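# Stand the cat litter pouch upright, clipped, mid-table

## Task

Set the cat litter pouch upright near the centre of the table with one of its wide faces turned toward the arms, well away from both the pan and the scoop. The clip must finish attached to the pouch and holding it tightly, the pan must still be standing at the end, and you must close the scene yourself with finished_scene.

## Robot and tools

Robot: two yam_ultra arms, left_arm and right_arm, each with a parallel two-finger gripper. Calibrated base roots in the scene frame: left_arm at (-0.024, +0.244, 0) m, quat_wxyz (+1.000, 0, 0, 0); right_arm at (+0.041, -0.340, 0) m, quat_wxyz (+1.000, 0, 0, +0.012).

Frame: every pose, velocity and target uses the scene frame. Its origin sits at table-top height, halfway between the nominal bases. +x points out over the table, +y toward left_arm, +z up. Arm names do not match image left and right. On each gripper the fingers extend along its local +z and separate along its local y. end_effector_position is the spot between the finger pads, roughly 1 cm short of the tips. Reported hand positions and orientations can be wrong by a few cm, more at long reach.

execute_actions(actions, cameras): actions is a list of actions. Each action is a table of up to 15 rows, one row per 1/30 s step. A table with fewer than 15 rows repeats its last row for the remaining steps. Every row holds 16 numbers, both arms always: left x, y, z, qw, qx, qy, qz, opening, then right x, y, z, qw, qx, qy, qz, opening. x, y, z is an absolute position in metres and the quaternion an absolute orientation with w first, both in the scene frame. opening runs from -1 (closed) to +1 (fully open, 0.094 m). An action is rejected for both arms if any target lies more than 0.6 m from that gripper's current position along any of the gripper's own axes; the whole call is rejected if an action is malformed or the first one fails that test. An empty list just reports state and images. To hold orientation, repeat one fixed quaternion in every row rather than copying the drifting reported one. For an arm that should stay put and touches nothing, resend its last reported pose and intended opening on every call. cameras: list of names (cam_high, cam_low); omitted, null or ["all"] gives all, [] none.

move(target, speed, blend, opening_speed, blocking, cameras): drives each gripper in a straight line from its Hand target to the absolute pose in target. target is one 16-number row (same layout as above, no 0.6 m limit) or a list of up to 15 rows visited in turn. speed: m/s per arm path, 0.002 to 2.9, default 0.25; rotation capped at twice that in rad/s; one value or one per target. blend: metres of corner rounding per waypoint (default 0 = stop at each). opening_speed: rate of finger command change per second on the -1..+1 scale, minimum 0.2. blocking=false returns after about 0.5 s while motion continues; a new move takes over from the running one. Paths cap at 10 s and do not avoid obstacles or the other arm. Grippers lag and overshoot more at high speed or with a nearly straight arm. Changed openings on later waypoints are applied only once everything has settled there. The result adds a move: line telling how it ended (done, off_target, moving, held, fault) and limits hit (limits=paced: pose clipped; limits=held: steps withheld). An unnamed arm is done, meaning within 10 mm and 2 degrees. Neither done nor off_target tells you about contact.

wait(seconds 0 to 10): lets time pass with commands held. stop(): brakes a running move. zoom_image(camera cam_high or cam_low, region [x0, y0, x1, y1] pixels, at most 504 by 504; images are 896x504). read_manual(section "licences"): licence text only. finished_scene(scene: this scene's number): ends the scene irreversibly.

Results list per arm: end_effector_position, end_effector_quat_wxyz, Hand target (where the arm is actually being sent, possibly short of your command, so send the remainder next), Tool commands, grip_measured (opening on the command scale; reads up to 2.7 mm wide when empty), Joint positions (last entry = finger opening in metres), Joint velocities ("within noise" means at rest), and joint torques (include gravity; joints 1 to 3 wrap sign past ±28 N m). MOTOR HOT appears at 75 °C; at 90 °C an OVER-TEMPERATURE FAULT folds that arm away for the rest of the scene; at 100 °C it collapses. Holding loads, stretched reach or pushing at unreachable poses heat motors.

Controller behaviour: each step, commanded orientation is limited to 40 degrees from the measured one, then damped IK moves the joints, favouring position. Friction may leave the hand a centimetre or more off target without any contact. Very small moves may not start. Pads squeeze at roughly 50 to 64 N each; below about 0.05 under the first-touch reading the gripper is at full force. The pouch is soft: close slowly with a low opening_speed. To release, command an opening well above grip_measured.

Avoid: dropping things or releasing them while moving, fast impacts, targets far beyond a contact point (hard presses), any contact between the two arms or closing a gripper on the other arm's fingers, paths passing near an arm's own base (go around it), knocking the pan over, and anything leaving the table. Loose objects may occasionally get a brief external shove.

Each tool is called after "Request:" by a JSON object that holds its "name" and its "arguments", one argument or row to a line.

## Session

Request:
{"name": "execute_actions", "arguments": {
  "actions": []
}}

Scene clock: 0.00 s.
left_arm: end_effector_position=(+0.3860, +0.2951, +0.1255) grip_measured=+1.000 end_effector_quat_wxyz=(+0.466, -0.356, +0.808, -0.062) | right_arm: end_effector_position=(+0.1356, -0.1588, +0.1164) grip_measured=+1.000 end_effector_quat_wxyz=(+0.373, -0.231, +0.889, +0.133)
Joint positions: left_arm=[0.032 1.442 0.727 0.108 -0.208 -0.69 0.094] | right_arm=[1.654 0.743 0.521 -0.887 0.697 1 0.094]
Joint velocities: within noise
Joint torques (N m): no reading
Motor temperatures (°C): left_arm=[30 33 35 31 29 30 28] | right_arm=[27 36 33 30 26 27 28]
Heat: left arm: 35 °C; right arm: 36 °C.
Hand target: left_arm +0.3871, +0.2959, +0.1305; +0.471, -0.356, +0.805, -0.061 | right_arm +0.1377, -0.1597, +0.1200; +0.380, -0.228, +0.887, +0.132
Tool commands: left_gripper/opening=+1.0 right_gripper/opening=+1.0

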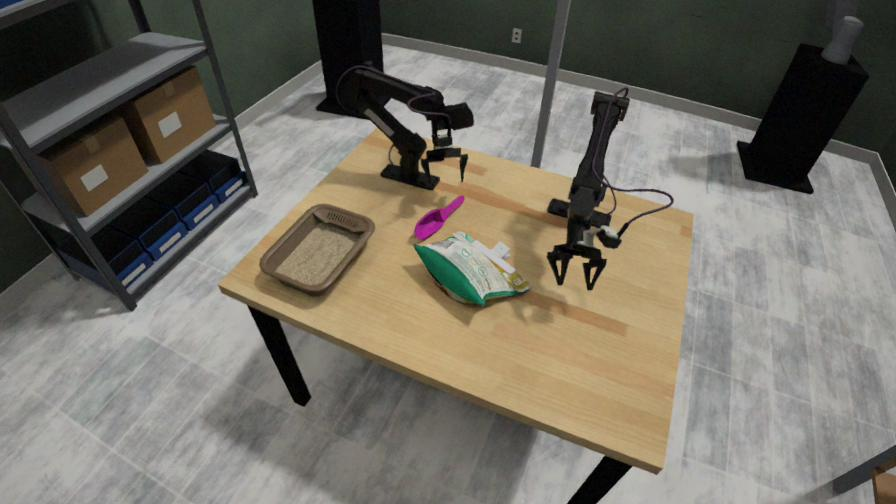

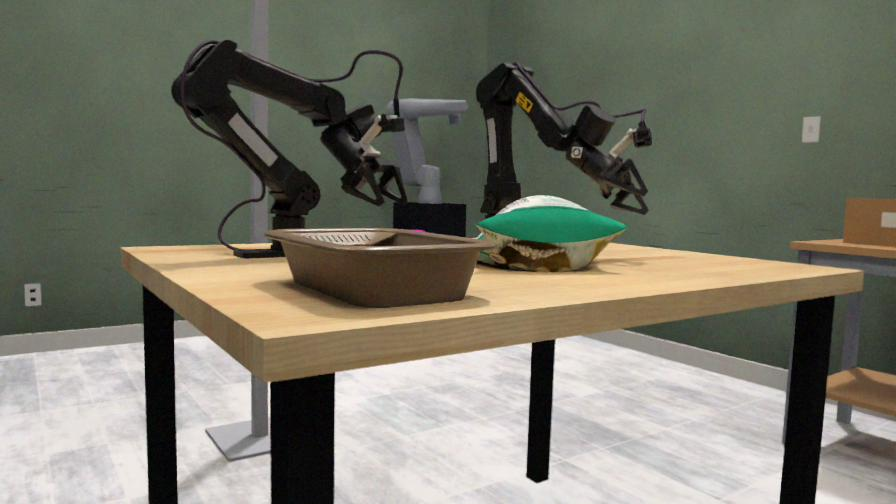

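Request:
{"name": "zoom_image", "arguments": {
  "camera": "cam_high",
  "region": [380, 180, 580, 330]
}}

Request:
{"name": "zoom_image", "arguments": {
  "camera": "cam_low",
  "region": [380, 150, 680, 300]
}}

Scaled by 2.520.

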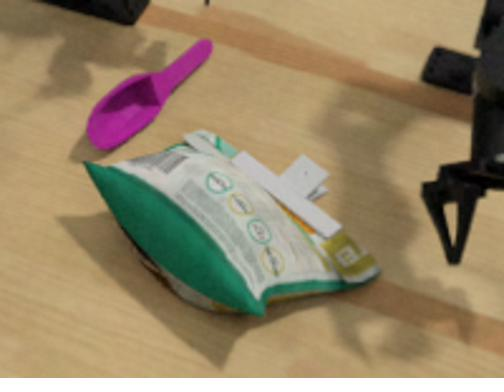

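Scaled by 1.680.

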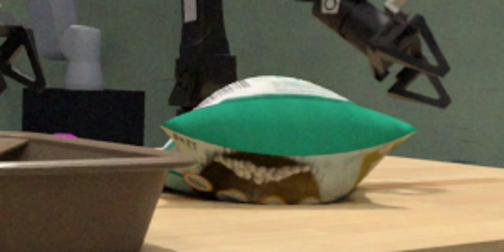

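Request:
{"name": "move", "arguments": {
  "target": [0.40, 0.32, 0.06, 0, 0, 1, 0, -1, 0.1377, -0.1597, 0.12, 0.380, -0.228, 0.887, 0.132, 1]
}}

Request:
{"name": "zoom_image", "arguments": {
  "camera": "cam_high",
  "region": [480, 180, 680, 330]
}}

Request:
{"name": "zoom_image", "arguments": {
  "camera": "cam_low",
  "region": [500, 100, 800, 300]
}}

Scene clock: 4.13 s.
left_arm: end_effector_position=(+0.3966, +0.3205, +0.0621) grip_measured=-0.994 end_effector_quat_wxyz=(+0.004, -0.005, +1.000, -0.002) | right_arm: end_effector_position=(+0.1356, -0.1588, +0.1164) grip_measured=+1.000 end_effector_quat_wxyz=(+0.373, -0.231, +0.889, +0.133)
Joint positions: left_arm=[0.18 2.197 1.87 -1.237 0.006 0.169 0] | right_arm=[1.654 0.743 0.521 -0.887 0.697 1 0.094]
Joint velocities: within noise
Joint torques (N m): left_arm=[-0.36 -9.5 8.61 0.32 -0.05 0.07] | right_arm=[-0.06 -0.18 6.95 0.8 0.51 0.01]
Motor temperatures (°C): left_arm=[30 34 36 31 29 30 28] | right_arm=[27 36 33 30 26 27 28]
Heat: left arm: 36 °C; right arm: 36 °C.
Hand target: left_arm +0.4000, +0.3201, +0.0601; +0.001, +0.000, +1.000, +0.000 | right_arm +0.1377, -0.1597, +0.1199; +0.380, -0.228, +0.887, +0.132
Off the commanded pose: left_arm 0.004 m, 1 deg | right_arm 0.004 m, 1 deg.
move: done

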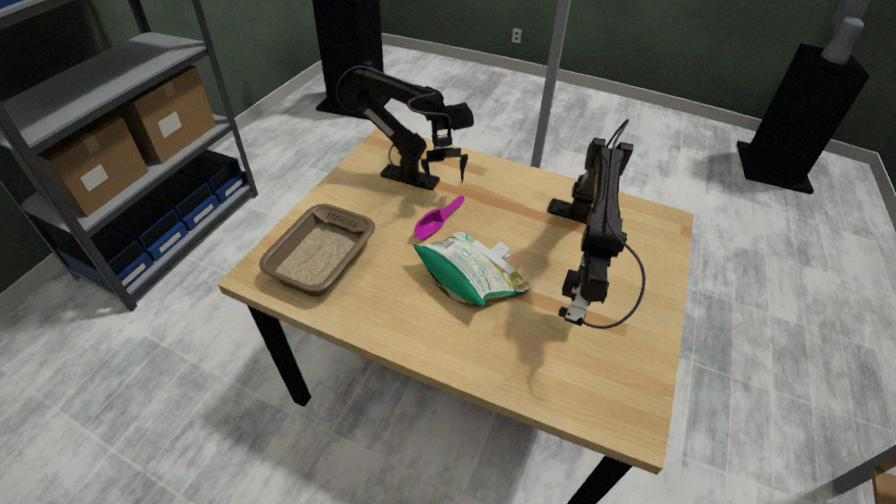

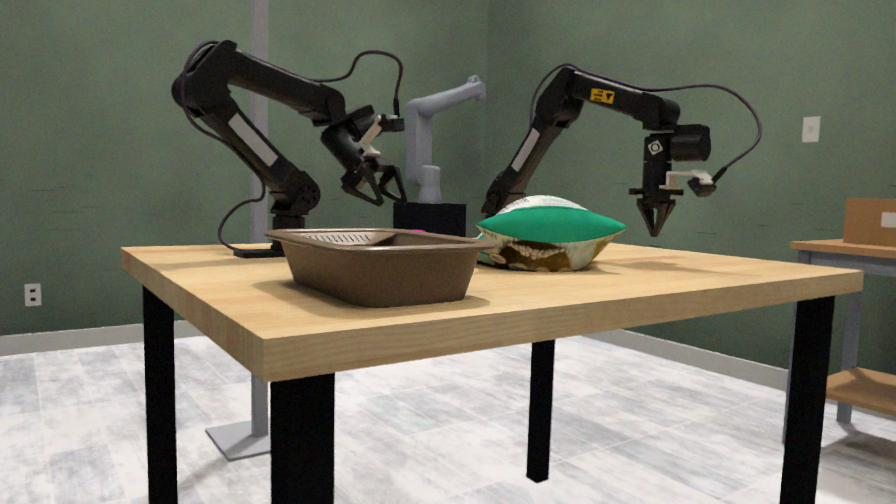

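Scaled by 2.520.

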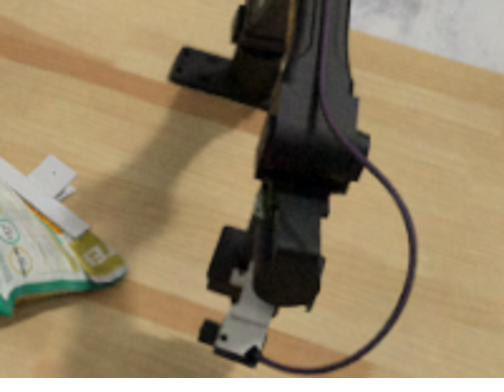

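Scaled by 1.680.

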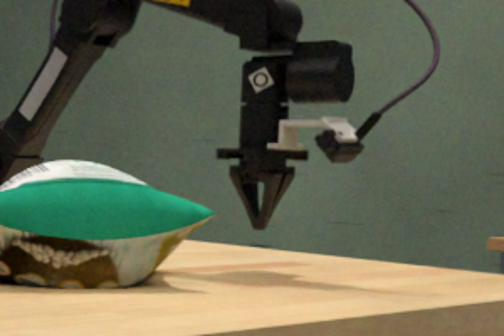

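Request:
{"name": "move", "arguments": {
  "target": [0.40, 0.32, 0.06, 0.5, 0, 0.866, 0, -1, 0.15, -0.36, 0.25, 0.5, 0, 0.866, 0, -1]
}}

Request:
{"name": "zoom_image", "arguments": {
  "camera": "cam_high",
  "region": [500, 230, 600, 330]
}}

Request:
{"name": "zoom_image", "arguments": {
  "camera": "cam_high",
  "region": [370, 110, 470, 210]
}}

Request:
{"name": "zoom_image", "arguments": {
  "camera": "cam_low",
  "region": [600, 150, 750, 300]
}}

Request:
{"name": "move", "arguments": {
  "target": [0.25, 0.45, 0.06, 0.5, 0, 0.866, 0, -1, 0.30, -0.36, 0.20, 0.5, 0, 0.866, 0, -1]
}}

Request:
{"name": "zoom_image", "arguments": {
  "camera": "cam_high",
  "region": [580, 200, 680, 300]
}}

Request:
{"name": "zoom_image", "arguments": {
  "camera": "cam_high",
  "region": [300, 100, 450, 250]
}}

Request:
{"name": "zoom_image", "arguments": {
  "camera": "cam_low",
  "region": [600, 150, 750, 300]
}}

Scene clock: 7.63 s.
left_arm: end_effector_position=(+0.4033, +0.3201, +0.0679) grip_measured=-0.994 end_effector_quat_wxyz=(+0.506, +0.003, +0.863, +0.006) | right_arm: end_effector_position=(+0.1505, -0.3597, +0.2522) grip_measured=-0.991 end_effector_quat_wxyz=(+0.496, -0.001, +0.869, +0.000)
Joint positions: left_arm=[0.265 1.704 0.611 0.568 0.224 0.144 0] | right_arm=[0.429 0.184 0.962 -1.359 0.385 0.241 0]
Joint velocities: within noise
Joint torques (N m): left_arm=[0.51 -5.07 4.98 2.01 0.2 -0.08] | right_arm=[-0.81 3.55 3.1 1.7 0.08 -0.11]
Motor temperatures (°C): left_arm=[30 35 36 32 29 30 28] | right_arm=[27 36 34 31 26 27 28]
Heat: left arm: 36 °C; right arm: 36 °C.
Hand target: left_arm +0.4000, +0.3199, +0.0602; +0.500, +0.000, +0.866, +0.000 | right_arm +0.1501, -0.3600, +0.2500; +0.500, +0.000, +0.866, +0.000
Off the commanded pose: left_arm 0.009 m, 1 deg | right_arm 0.002 m, 1 deg.
shoulder posture changed (right arm): the wrist came as close to joint 1's axis as it can, and the arm is now in the other of its two shoulder postures.
move: done

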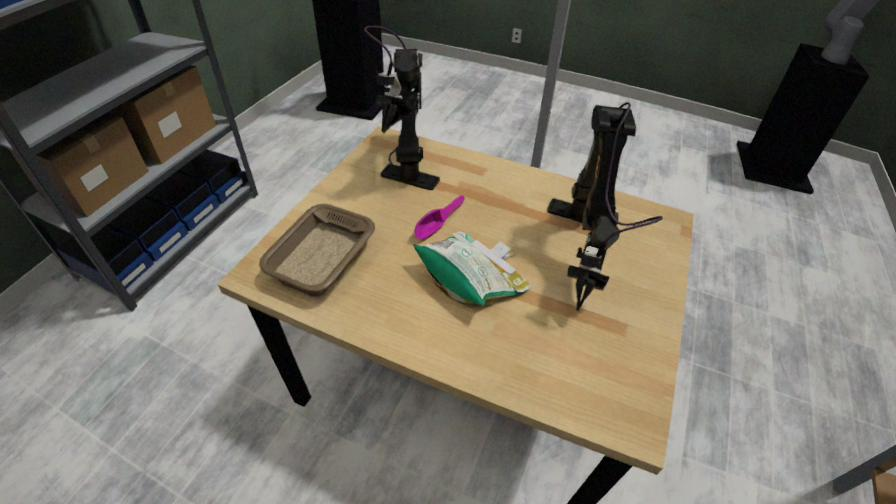

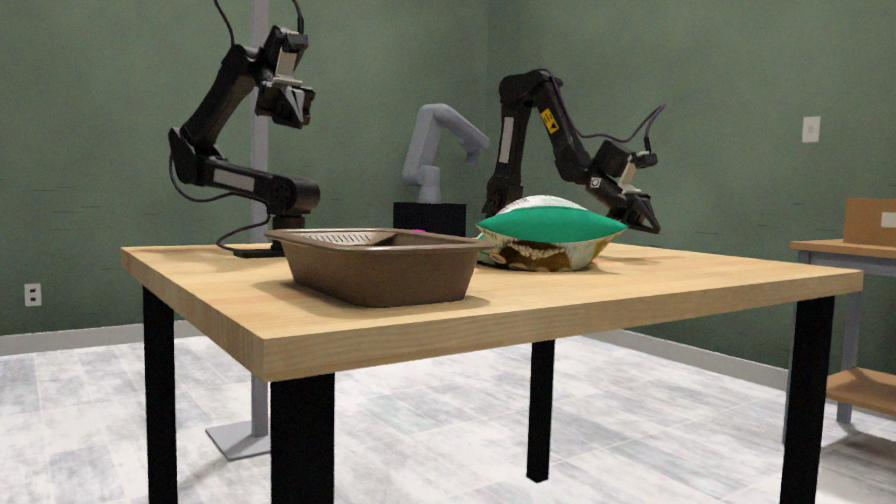

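Scaled by 5.040.

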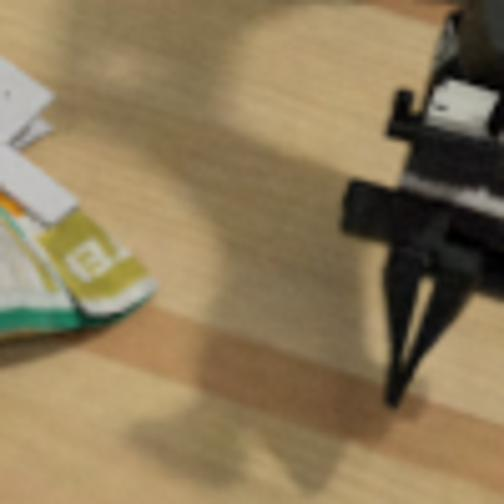

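Scaled by 5.040.

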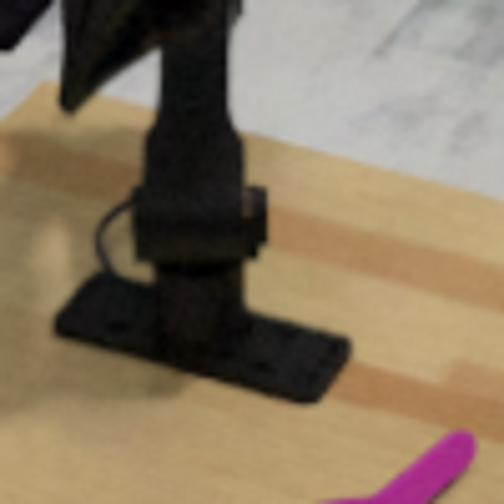

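Scaled by 3.360.

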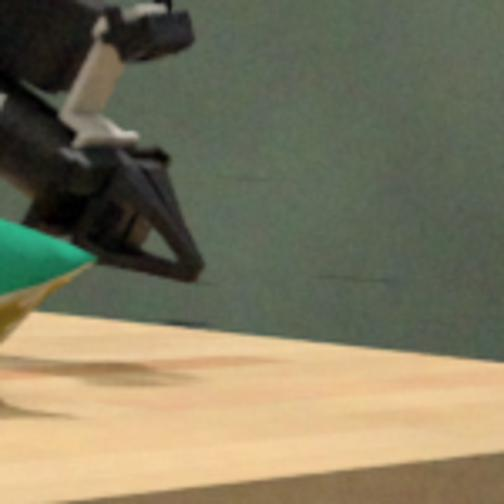

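Scene clock: 9.73 s.
left_arm: end_effector_position=(+0.2465, +0.4481, +0.0524) grip_measured=-0.994 end_effector_quat_wxyz=(+0.493, -0.007, +0.870, +0.002) | right_arm: end_effector_position=(+0.2999, -0.3597, +0.2033) grip_measured=-0.991 end_effector_quat_wxyz=(+0.500, +0.002, +0.866, -0.001)
Joint positions: left_arm=[1.04 1.56 0.494 0.207 0.826 0.7 0] | right_arm=[-0.216 0.594 0.6 -0.537 -0.163 -0.094 0]
Joint velocities: within noise
Joint torques (N m): left_arm=[0.02 -5.24 7.41 1.3 0.55 0.04] | right_arm=[-0.87 0.54 5.98 1.81 -0.18 -0.1]
Motor temperatures (°C): left_arm=[30 35 37 32 29 30 28] | right_arm=[27 36 34 32 26 27 28]
Heat: left arm: 37 °C; right arm: 36 °C.
Hand target: left_arm +0.2499, +0.4500, +0.0600; +0.500, +0.000, +0.866, +0.000 | right_arm +0.2999, -0.3600, +0.2000; +0.500, +0.000, +0.866, +0.000
Off the commanded pose: left_arm 0.009 m, 1 deg | right_arm 0.003 m, 0 deg.
shoulder posture changed (right arm): the wrist came as close to joint 1's axis as it can, and the arm is now in the other of its two shoulder postures.
move: done

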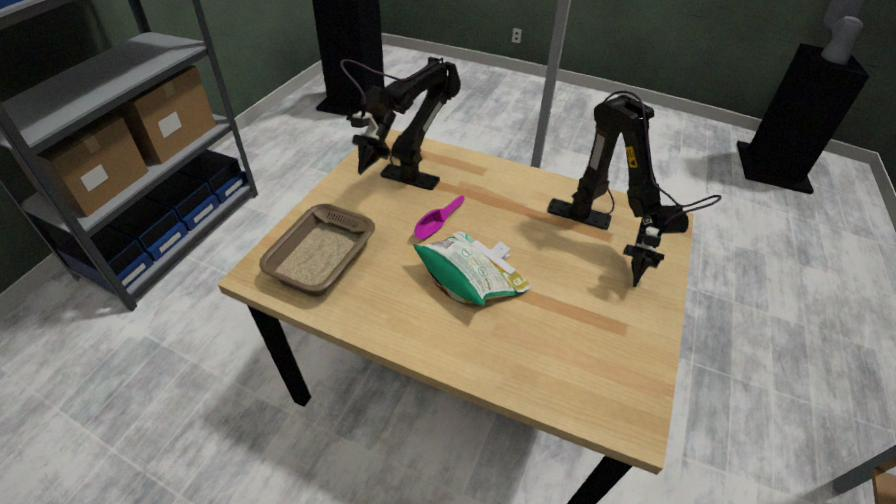

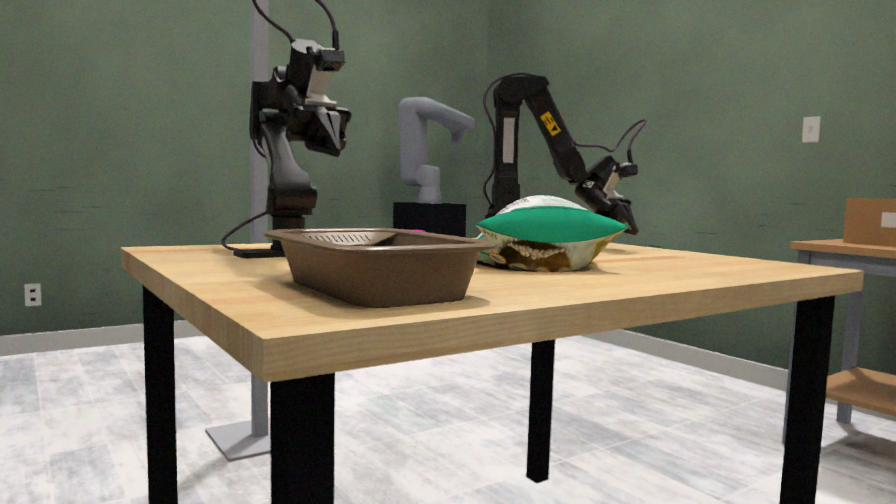

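Scaled by 5.040.

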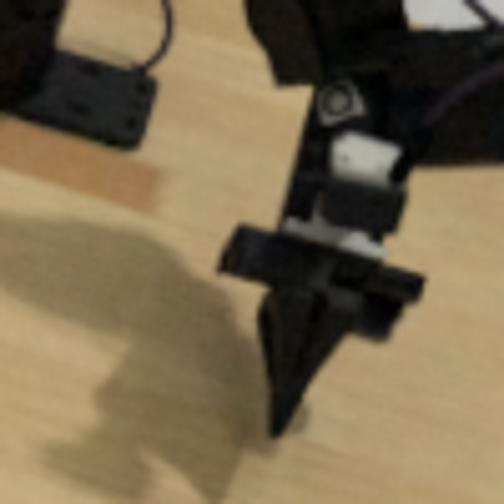

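Scaled by 3.360.

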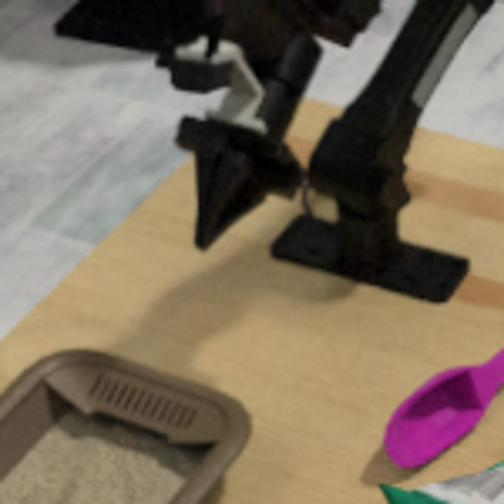

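Scaled by 3.360.

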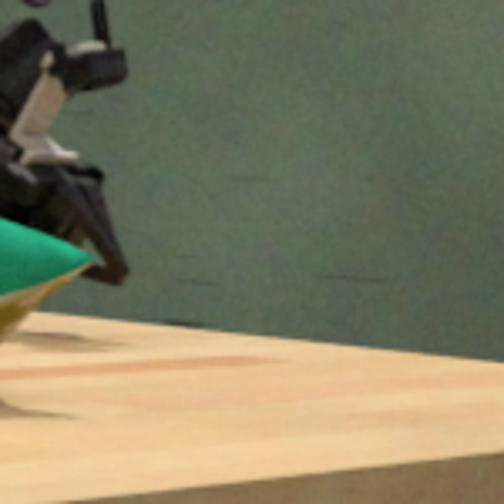

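Request:
{"name": "move", "arguments": {
  "target": [0.5, 0.2, 0.04, 0.5, 0, 0.866, 0, -1, 0.18, -0.36, 0.05, 0.5, 0, 0.866, 0, -1]
}}

Request:
{"name": "zoom_image", "arguments": {
  "camera": "cam_high",
  "region": [480, 250, 630, 400]
}}

Request:
{"name": "zoom_image", "arguments": {
  "camera": "cam_high",
  "region": [320, 110, 470, 260]
}}

Request:
{"name": "zoom_image", "arguments": {
  "camera": "cam_low",
  "region": [600, 150, 750, 300]
}}

Request:
{"name": "move", "arguments": {
  "target": [
    [0.5, 0.2, 0.2, 0.5, 0, 0.866, 0, -1, 0.18, -0.36, 0.15, 0.5, 0, 0.866, 0, -1],
    [0.3, 0.0, 0.2, 0.5, 0, 0.866, 0, -1, 0.2, -0.4, 0.35, 0.5, 0, 0.866, 0, -1]
  ]
}}

Request:
{"name": "zoom_image", "arguments": {
  "camera": "cam_high",
  "region": [400, 130, 550, 280]
}}

Request:
{"name": "zoom_image", "arguments": {
  "camera": "cam_low",
  "region": [430, 50, 680, 300]
}}

Request:
{"name": "move", "arguments": {
  "target": [0.55, 0.0, 0.2, 0.5, 0, 0.866, 0, -1, 0.2, -0.4, 0.25, 0.5, 0, 0.866, 0, -1]
}}

Request:
{"name": "zoom_image", "arguments": {
  "camera": "cam_high",
  "region": [400, 180, 550, 330]
}}

Request:
{"name": "zoom_image", "arguments": {
  "camera": "cam_low",
  "region": [430, 50, 680, 300]
}}

Scene clock: 12.43 s.
left_arm: end_effector_position=(+0.4384, +0.2524, +0.0434) grip_measured=-0.994 end_effector_quat_wxyz=(+0.497, +0.006, +0.868, -0.003) | right_arm: end_effector_position=(+0.2326, -0.3715, +0.1156) grip_measured=-0.991 end_effector_quat_wxyz=(+0.506, +0.025, +0.862, -0.028)
Joint positions: left_arm=[0.029 1.867 0.699 0.635 0.036 0.022 0] | right_arm=[-0.524 0.024 0.253 -0.776 -0.361 -0.237 0]
Joint velocities: within noise
Joint torques (N m): left_arm=[0.09 -6.19 7.23 1.96 -0.11 -0.08] | right_arm=[0.54 2.56 6.46 1.76 -0.16 -0.02]
Motor temperatures (°C): left_arm=[30 35 37 32 29 30 28] | right_arm=[27 36 34 32 26 27 28]
Heat: left arm: 37 °C; right arm: 36 °C.
Hand target: left_arm +0.4446, +0.2551, +0.0446; +0.500, +0.000, +0.866, +0.000 | right_arm +0.2335, -0.3698, +0.1169; +0.509, +0.021, +0.860, -0.025
Off the commanded pose: left_arm 0.081 m, 1 deg | right_arm 0.085 m, 4 deg.
move: held (right_arm; a check stopped the path), off_target (left_arm; braked when a check withheld steps of right_arm); limits=held
pose unreachable (right arm): on one or more control steps of this call, first in action 0 (counted from 0), this arm could not follow its commanded pose, so it was not sent that pose on those steps. It may still have moved: this result reports where it is.
cause: moving toward the commanded pose would bring two parts of the arm too close to each other (its upper arm (the part past joint 2) and its gripper housing, with joints 3 (elbow) to 6 (wrist roll) between them).

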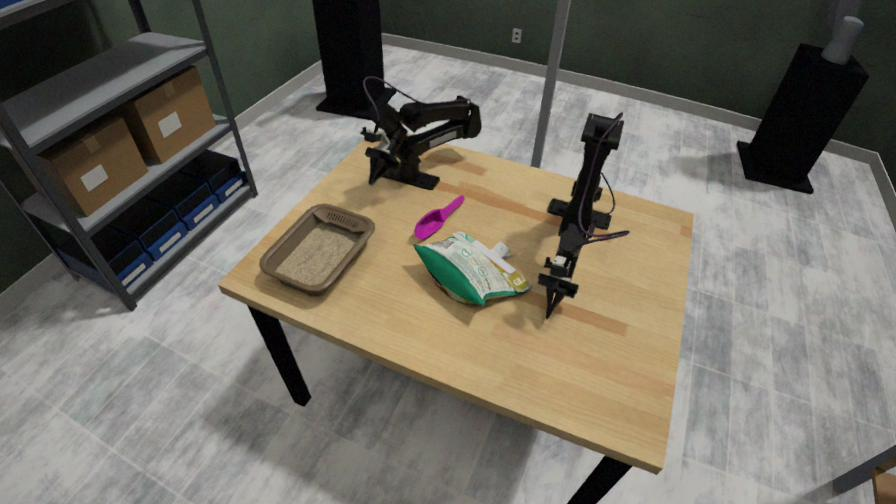

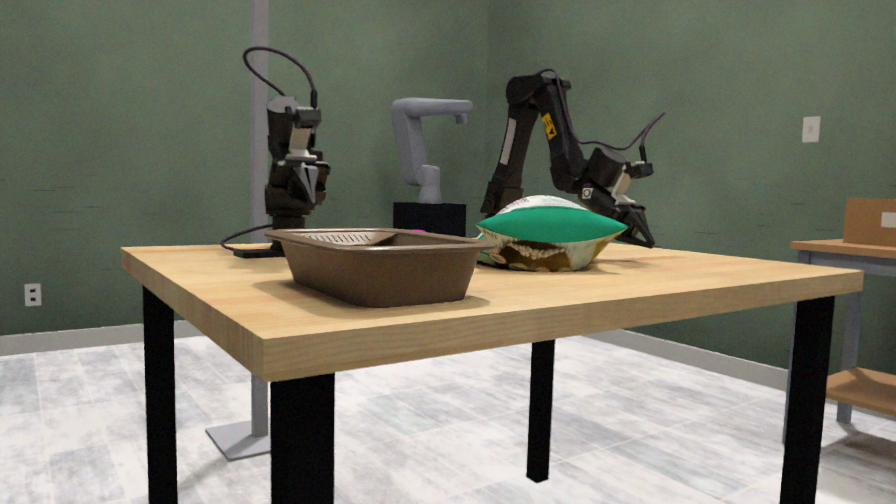

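Scaled by 3.360.

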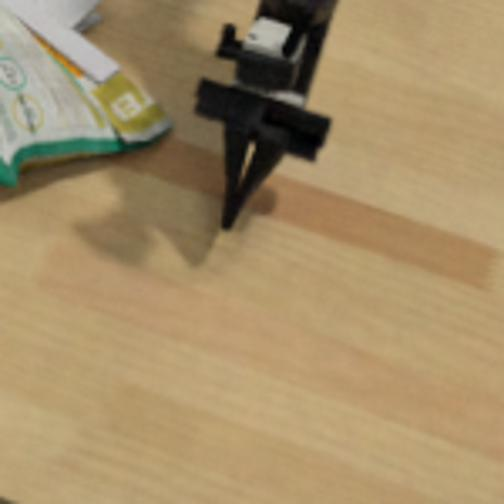

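Scaled by 3.360.

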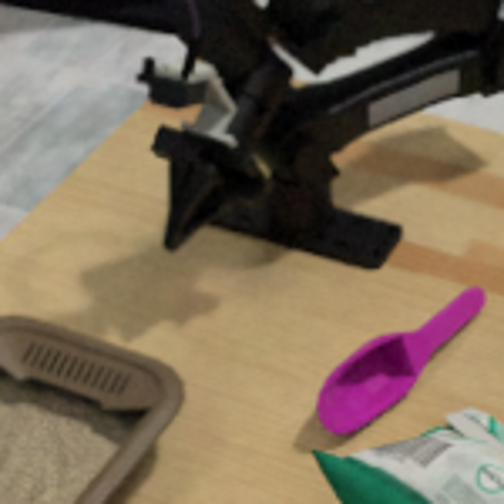

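Scaled by 3.360.

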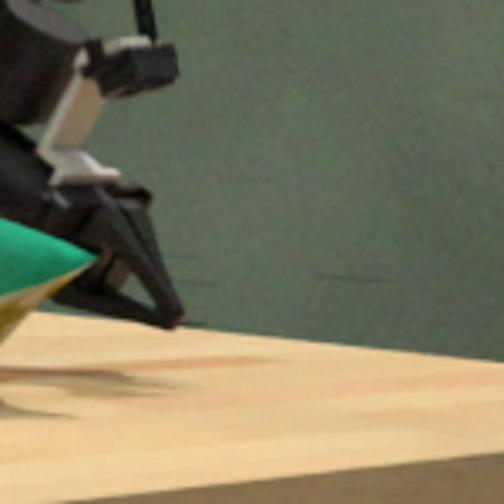

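Scene clock: 15.33 s.
left_arm: end_effector_position=(+0.2959, -0.0007, +0.1940) grip_measured=-0.994 end_effector_quat_wxyz=(+0.496, +0.008, +0.868, -0.006) | right_arm: end_effector_position=(+0.2005, -0.4055, +0.3438) grip_measured=-0.991 end_effector_quat_wxyz=(+0.473, +0.046, +0.877, -0.071)
Joint positions: left_arm=[-0.971 1.48 1.053 -0.364 -0.777 -0.62 0] | right_arm=[-1.276 0.779 1.405 -1.541 -0.817 -0.855 0]
Joint velocities: within noise
Joint torques (N m): left_arm=[0.36 -4.78 9.73 1.41 -0.56 0.02] | right_arm=[0.72 2.55 6.63 1.04 -0.57 -0.06]
Motor temperatures (°C): left_arm=[30 36 37 32 29 30 28] | right_arm=[27 36 35 33 26 27 28]
Heat: left arm: 37 °C; right arm: 36 °C.
Hand target: left_arm +0.2999, +0.0001, +0.2000; +0.500, +0.000, +0.866, +0.000 | right_arm +0.2014, -0.3998, +0.3496; +0.478, +0.038, +0.875, -0.066
Off the commanded pose: left_arm 0.007 m, 1 deg | right_arm 0.008 m, 10 deg.
joint sent to its limit (right arm) — joint 4 (wrist pitch), lower limit. The joint targets are off in orientation, not in position.
move: off_target (right_arm)

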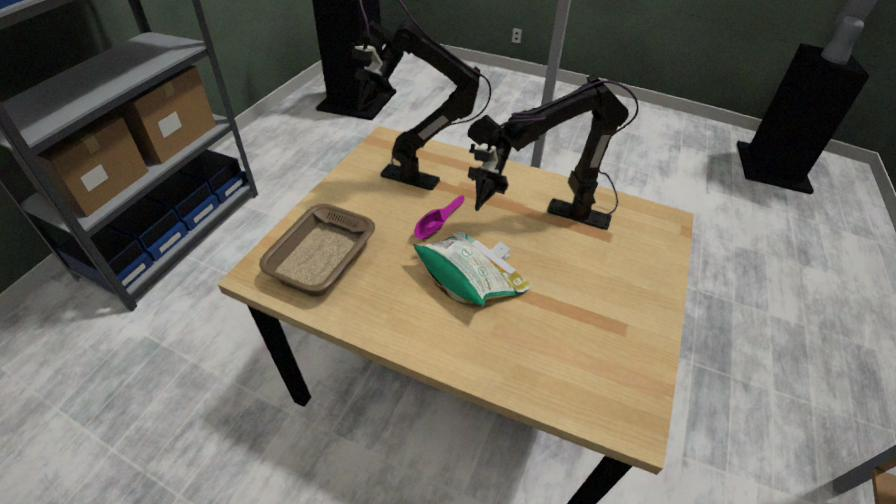

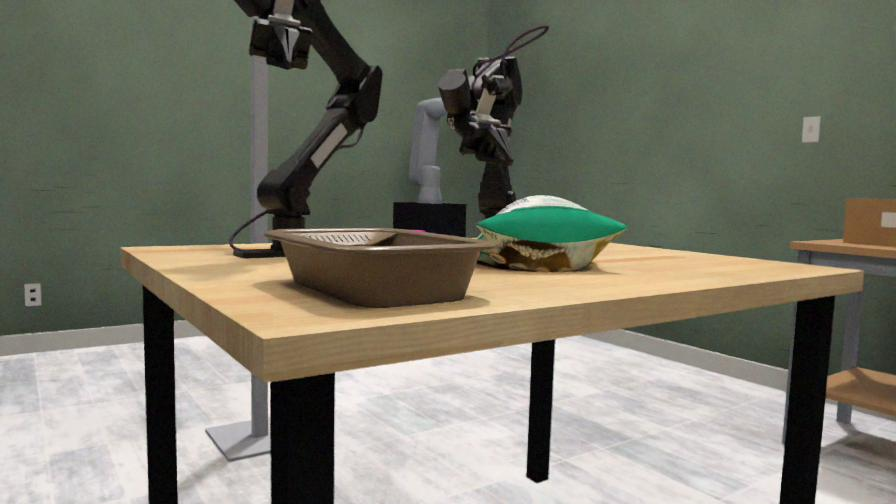

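Scaled by 3.360.

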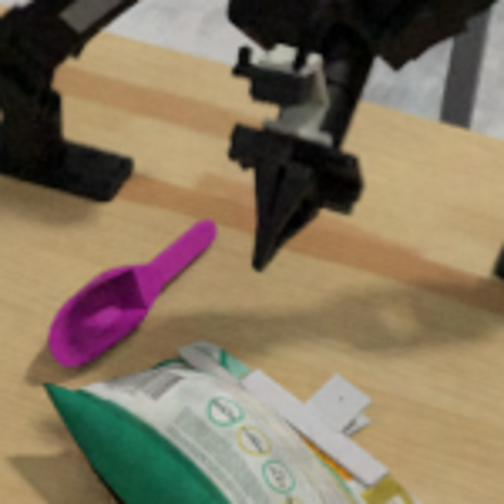

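Scaled by 2.016.

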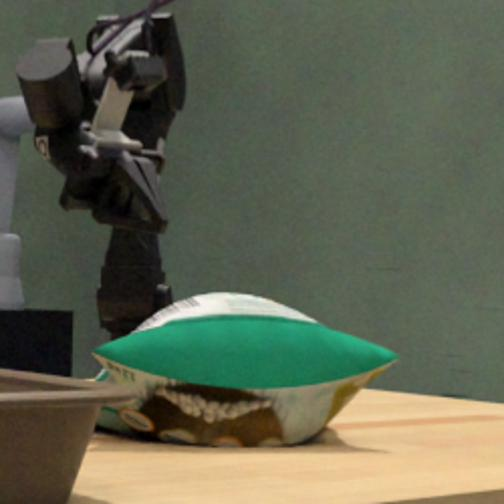

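Scene clock: 17.30 s.
left_arm: end_effector_position=(+0.5478, +0.0052, +0.2030) grip_measured=-0.994 end_effector_quat_wxyz=(+0.504, -0.006, +0.864, -0.001) | right_arm: end_effector_position=(+0.2002, -0.4047, +0.2511) grip_measured=-0.991 end_effector_quat_wxyz=(+0.480, +0.005, +0.877, -0.025)
Joint positions: left_arm=[-0.524 2.174 1.907 -0.313 -0.455 -0.288 0] | right_arm=[-1.448 0.696 0.98 -1.546 -0.97 -1.248 0]
Joint velocities: within noise
Joint torques (N m): left_arm=[-0.29 -10.45 10.35 1.65 -0.17 0.04] | right_arm=[-0.76 0.99 4.14 0.53 -0.79 -0.12]
Motor temperatures (°C): left_arm=[30 36 38 33 29 30 28] | right_arm=[27 36 35 33 26 27 28]
Heat: left arm: 38 °C; right arm: 36 °C.
Hand target: left_arm +0.5498, +0.0001, +0.1998; +0.500, +0.000, +0.866, +0.000 | right_arm +0.2013, -0.4002, +0.2500; +0.488, +0.009, +0.873, -0.015
Off the commanded pose: left_arm 0.006 m, 1 deg | right_arm 0.005 m, 4 deg.
joint sent to its limit (right arm) — joint 4 (wrist pitch), lower limit. The joint targets are off in orientation, not in position.
move: off_target (right_arm)

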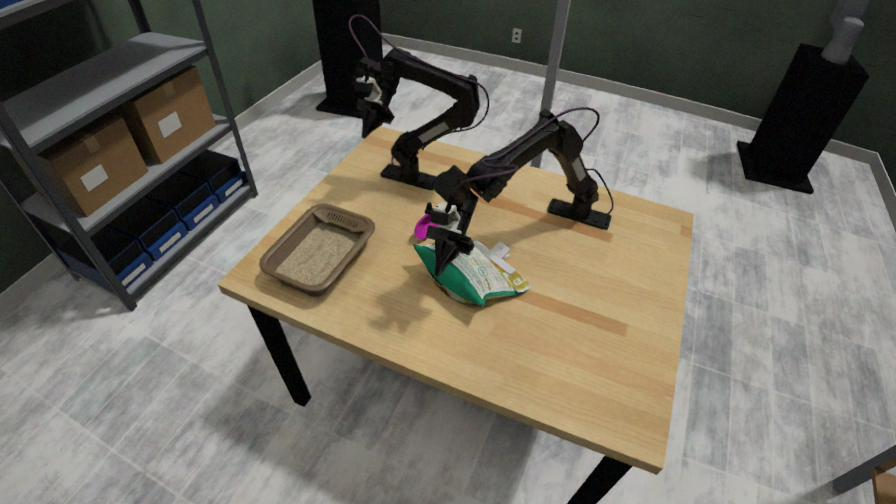

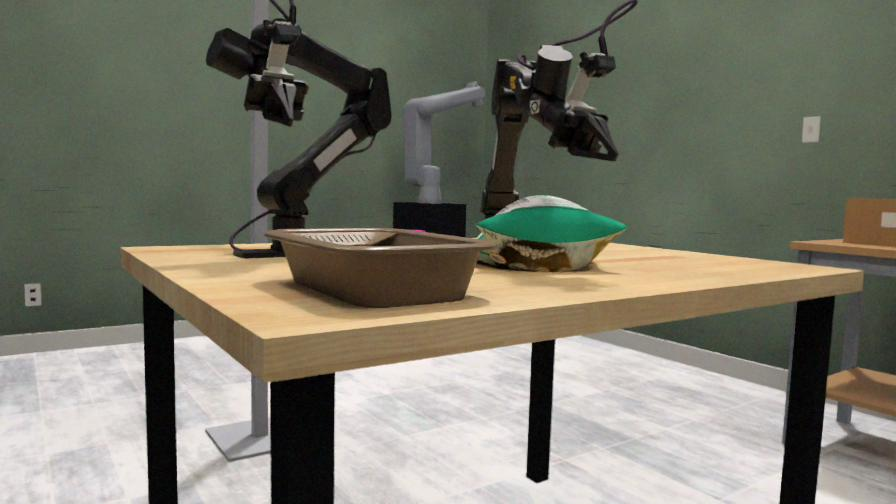

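Scaled by 3.360.

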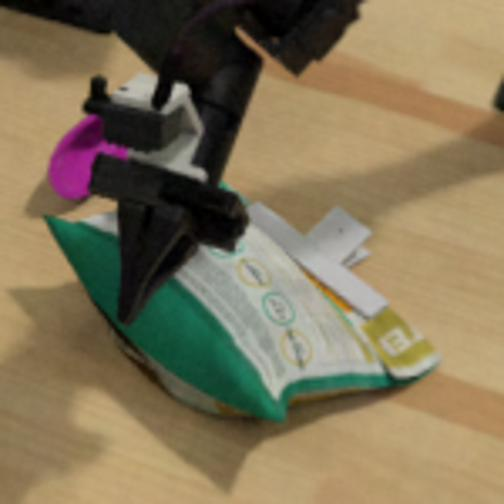

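Scaled by 2.016.

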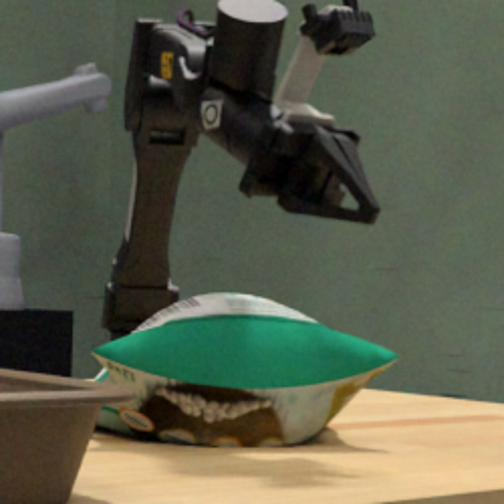

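Request:
{"name": "move", "arguments": {
  "target": [0.3, 0.4, 0.2, 0.5, 0, 0.866, 0, 1, 0.2013, -0.4002, 0.25, 0.488, 0.009, 0.873, -0.015, 1]
}}

Request:
{"name": "zoom_image", "arguments": {
  "camera": "cam_high",
  "region": [450, 220, 540, 310]
}}

Request:
{"name": "zoom_image", "arguments": {
  "camera": "cam_high",
  "region": [400, 190, 490, 280]
}}

Request:
{"name": "zoom_image", "arguments": {
  "camera": "cam_low",
  "region": [465, 180, 565, 280]
}}

Request:
{"name": "zoom_image", "arguments": {
  "camera": "cam_low",
  "region": [550, 180, 650, 280]
}}

Scene clock: 21.97 s.
left_arm: end_effector_position=(+0.2968, +0.3990, +0.1902) grip_measured=+0.999 end_effector_quat_wxyz=(+0.495, -0.006, +0.869, +0.002) | right_arm: end_effector_position=(+0.2002, -0.4046, +0.2512) grip_measured=+0.998 end_effector_quat_wxyz=(+0.480, +0.005, +0.877, -0.025)
Joint positions: left_arm=[0.737 1.194 0.798 -0.275 0.608 0.422 0.094] | right_arm=[-1.448 0.696 0.98 -1.546 -0.97 -1.249 0.094]
Joint velocities: within noise
Joint torques (N m): left_arm=[0.06 -2.65 10.54 1.57 0.35 0.09] | right_arm=[-0.61 1.02 4.41 0.52 -0.75 -0.03]
Motor temperatures (°C): left_arm=[30 37 38 33 29 30 28] | right_arm=[27 36 35 32 26 27 28]
Heat: left arm: 38 °C; right arm: 36 °C.
Hand target: left_arm +0.2998, +0.4000, +0.1999; +0.500, +0.000, +0.866, +0.000 | right_arm +0.2013, -0.4003, +0.2501; +0.488, +0.009, +0.873, -0.015
Off the commanded pose: left_arm 0.010 m, 1 deg | right_arm 0.005 m, 2 deg.
move: done

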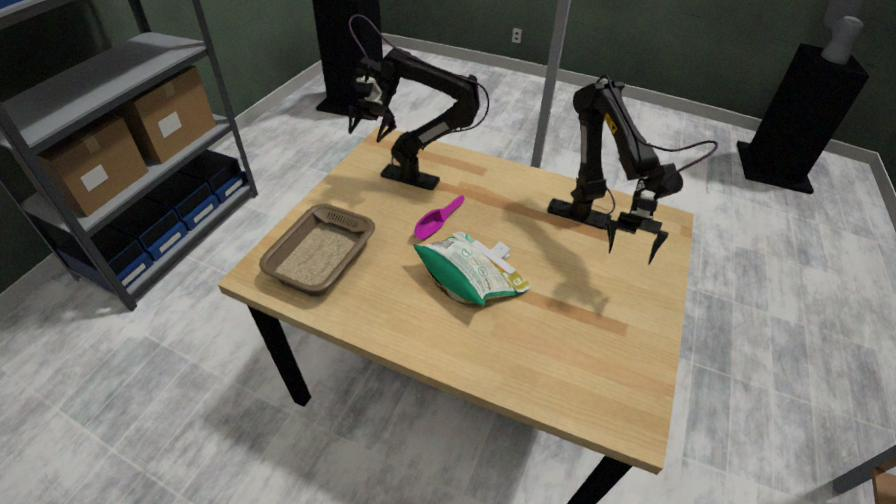

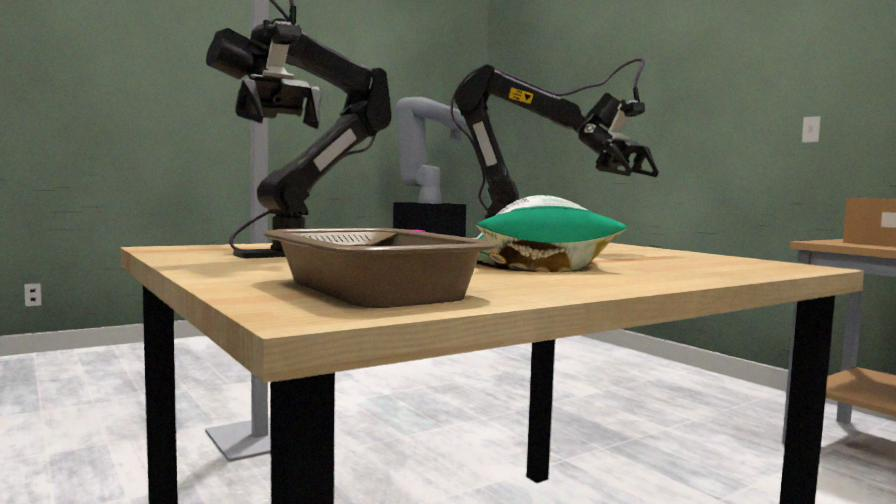

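Scaled by 5.600.

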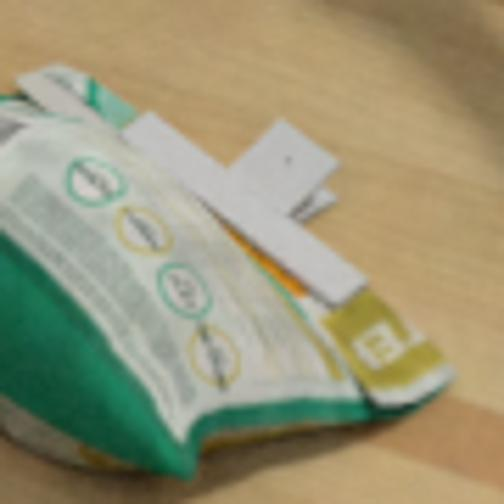

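Scaled by 5.600.

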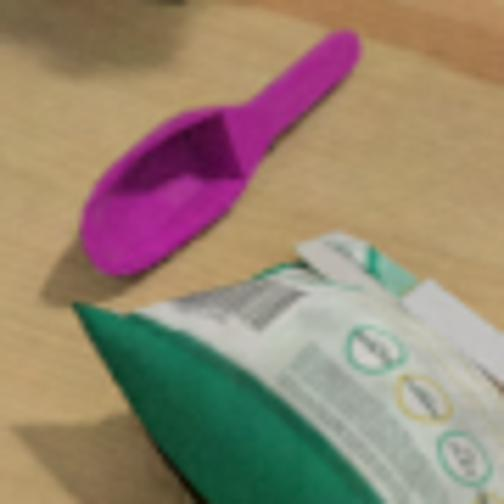

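Scaled by 5.040.

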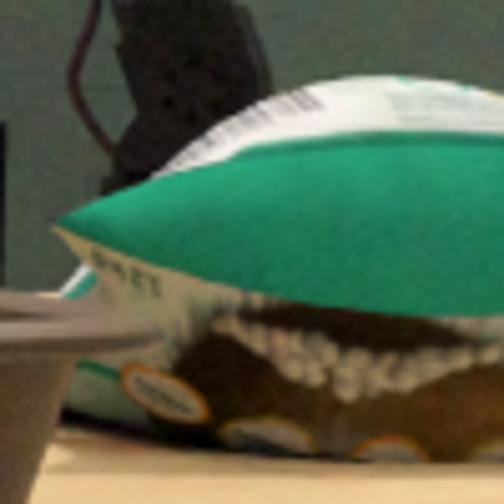

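Scaled by 5.040.

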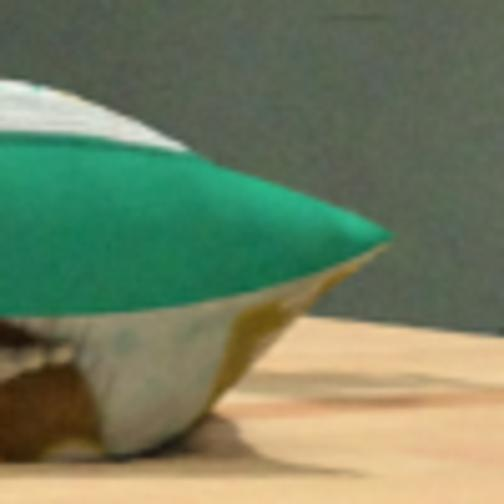

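Request:
{"name": "move", "arguments": {
  "target": [0.21, 0.053, 0.11, 0.4468, 0.7013, 0.4686, 0.2985, 0.49, 0.2013, -0.4003, 0.2501, 0.488, 0.009, 0.873, -0.015, 1]
}}

Request:
{"name": "zoom_image", "arguments": {
  "camera": "cam_high",
  "region": [420, 170, 540, 290]
}}

Request:
{"name": "zoom_image", "arguments": {
  "camera": "cam_low",
  "region": [430, 120, 580, 270]
}}

Scene clock: 30.27 s.
left_arm: end_effector_position=(+0.2060, +0.0591, +0.0985) grip_measured=+0.492 end_effector_quat_wxyz=(+0.434, +0.711, +0.468, +0.297) | right_arm: end_effector_position=(+0.2002, -0.4046, +0.2512) grip_measured=+0.998 end_effector_quat_wxyz=(+0.480, +0.005, +0.877, -0.025)
Joint positions: left_arm=[-0.993 0.952 0.222 0.183 -0.533 1.288 0.07] | right_arm=[-1.448 0.696 0.98 -1.546 -0.97 -1.249 0.094]
Joint velocities: within noise
Joint torques (N m): left_arm=[-0.35 -0.44 9.01 1.94 -0.27 -0.02] | right_arm=[-0.62 0.96 4.08 0.54 -0.81 -0.1]
Motor temperatures (°C): left_arm=[30 35 39 34 29 30 28] | right_arm=[27 36 34 32 27 27 28]
Heat: left arm: 39 °C; right arm: 36 °C.
Hand target: left_arm +0.2096, +0.0534, +0.1100; +0.447, +0.701, +0.469, +0.298 | right_arm +0.2013, -0.4004, +0.2502; +0.488, +0.009, +0.873, -0.015
Off the commanded pose: left_arm 0.014 m, 2 deg | right_arm 0.005 m, 2 deg.
move: off_target (left_arm)

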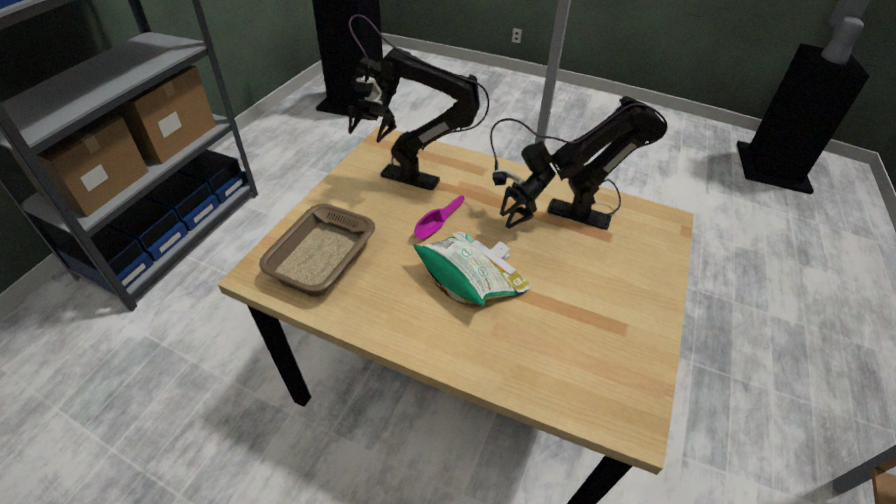

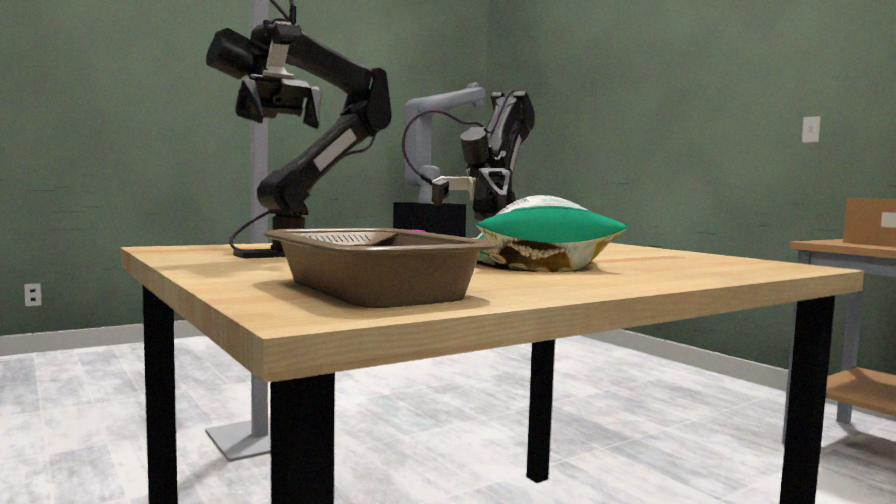

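Scaled by 4.200.

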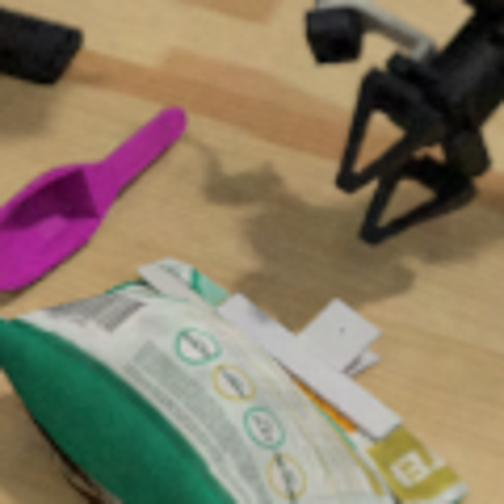

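Scaled by 3.360.

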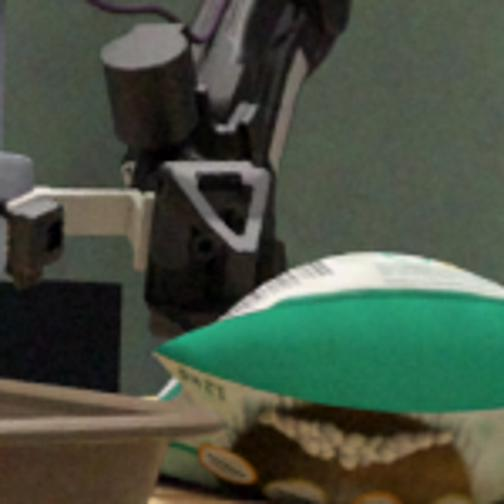

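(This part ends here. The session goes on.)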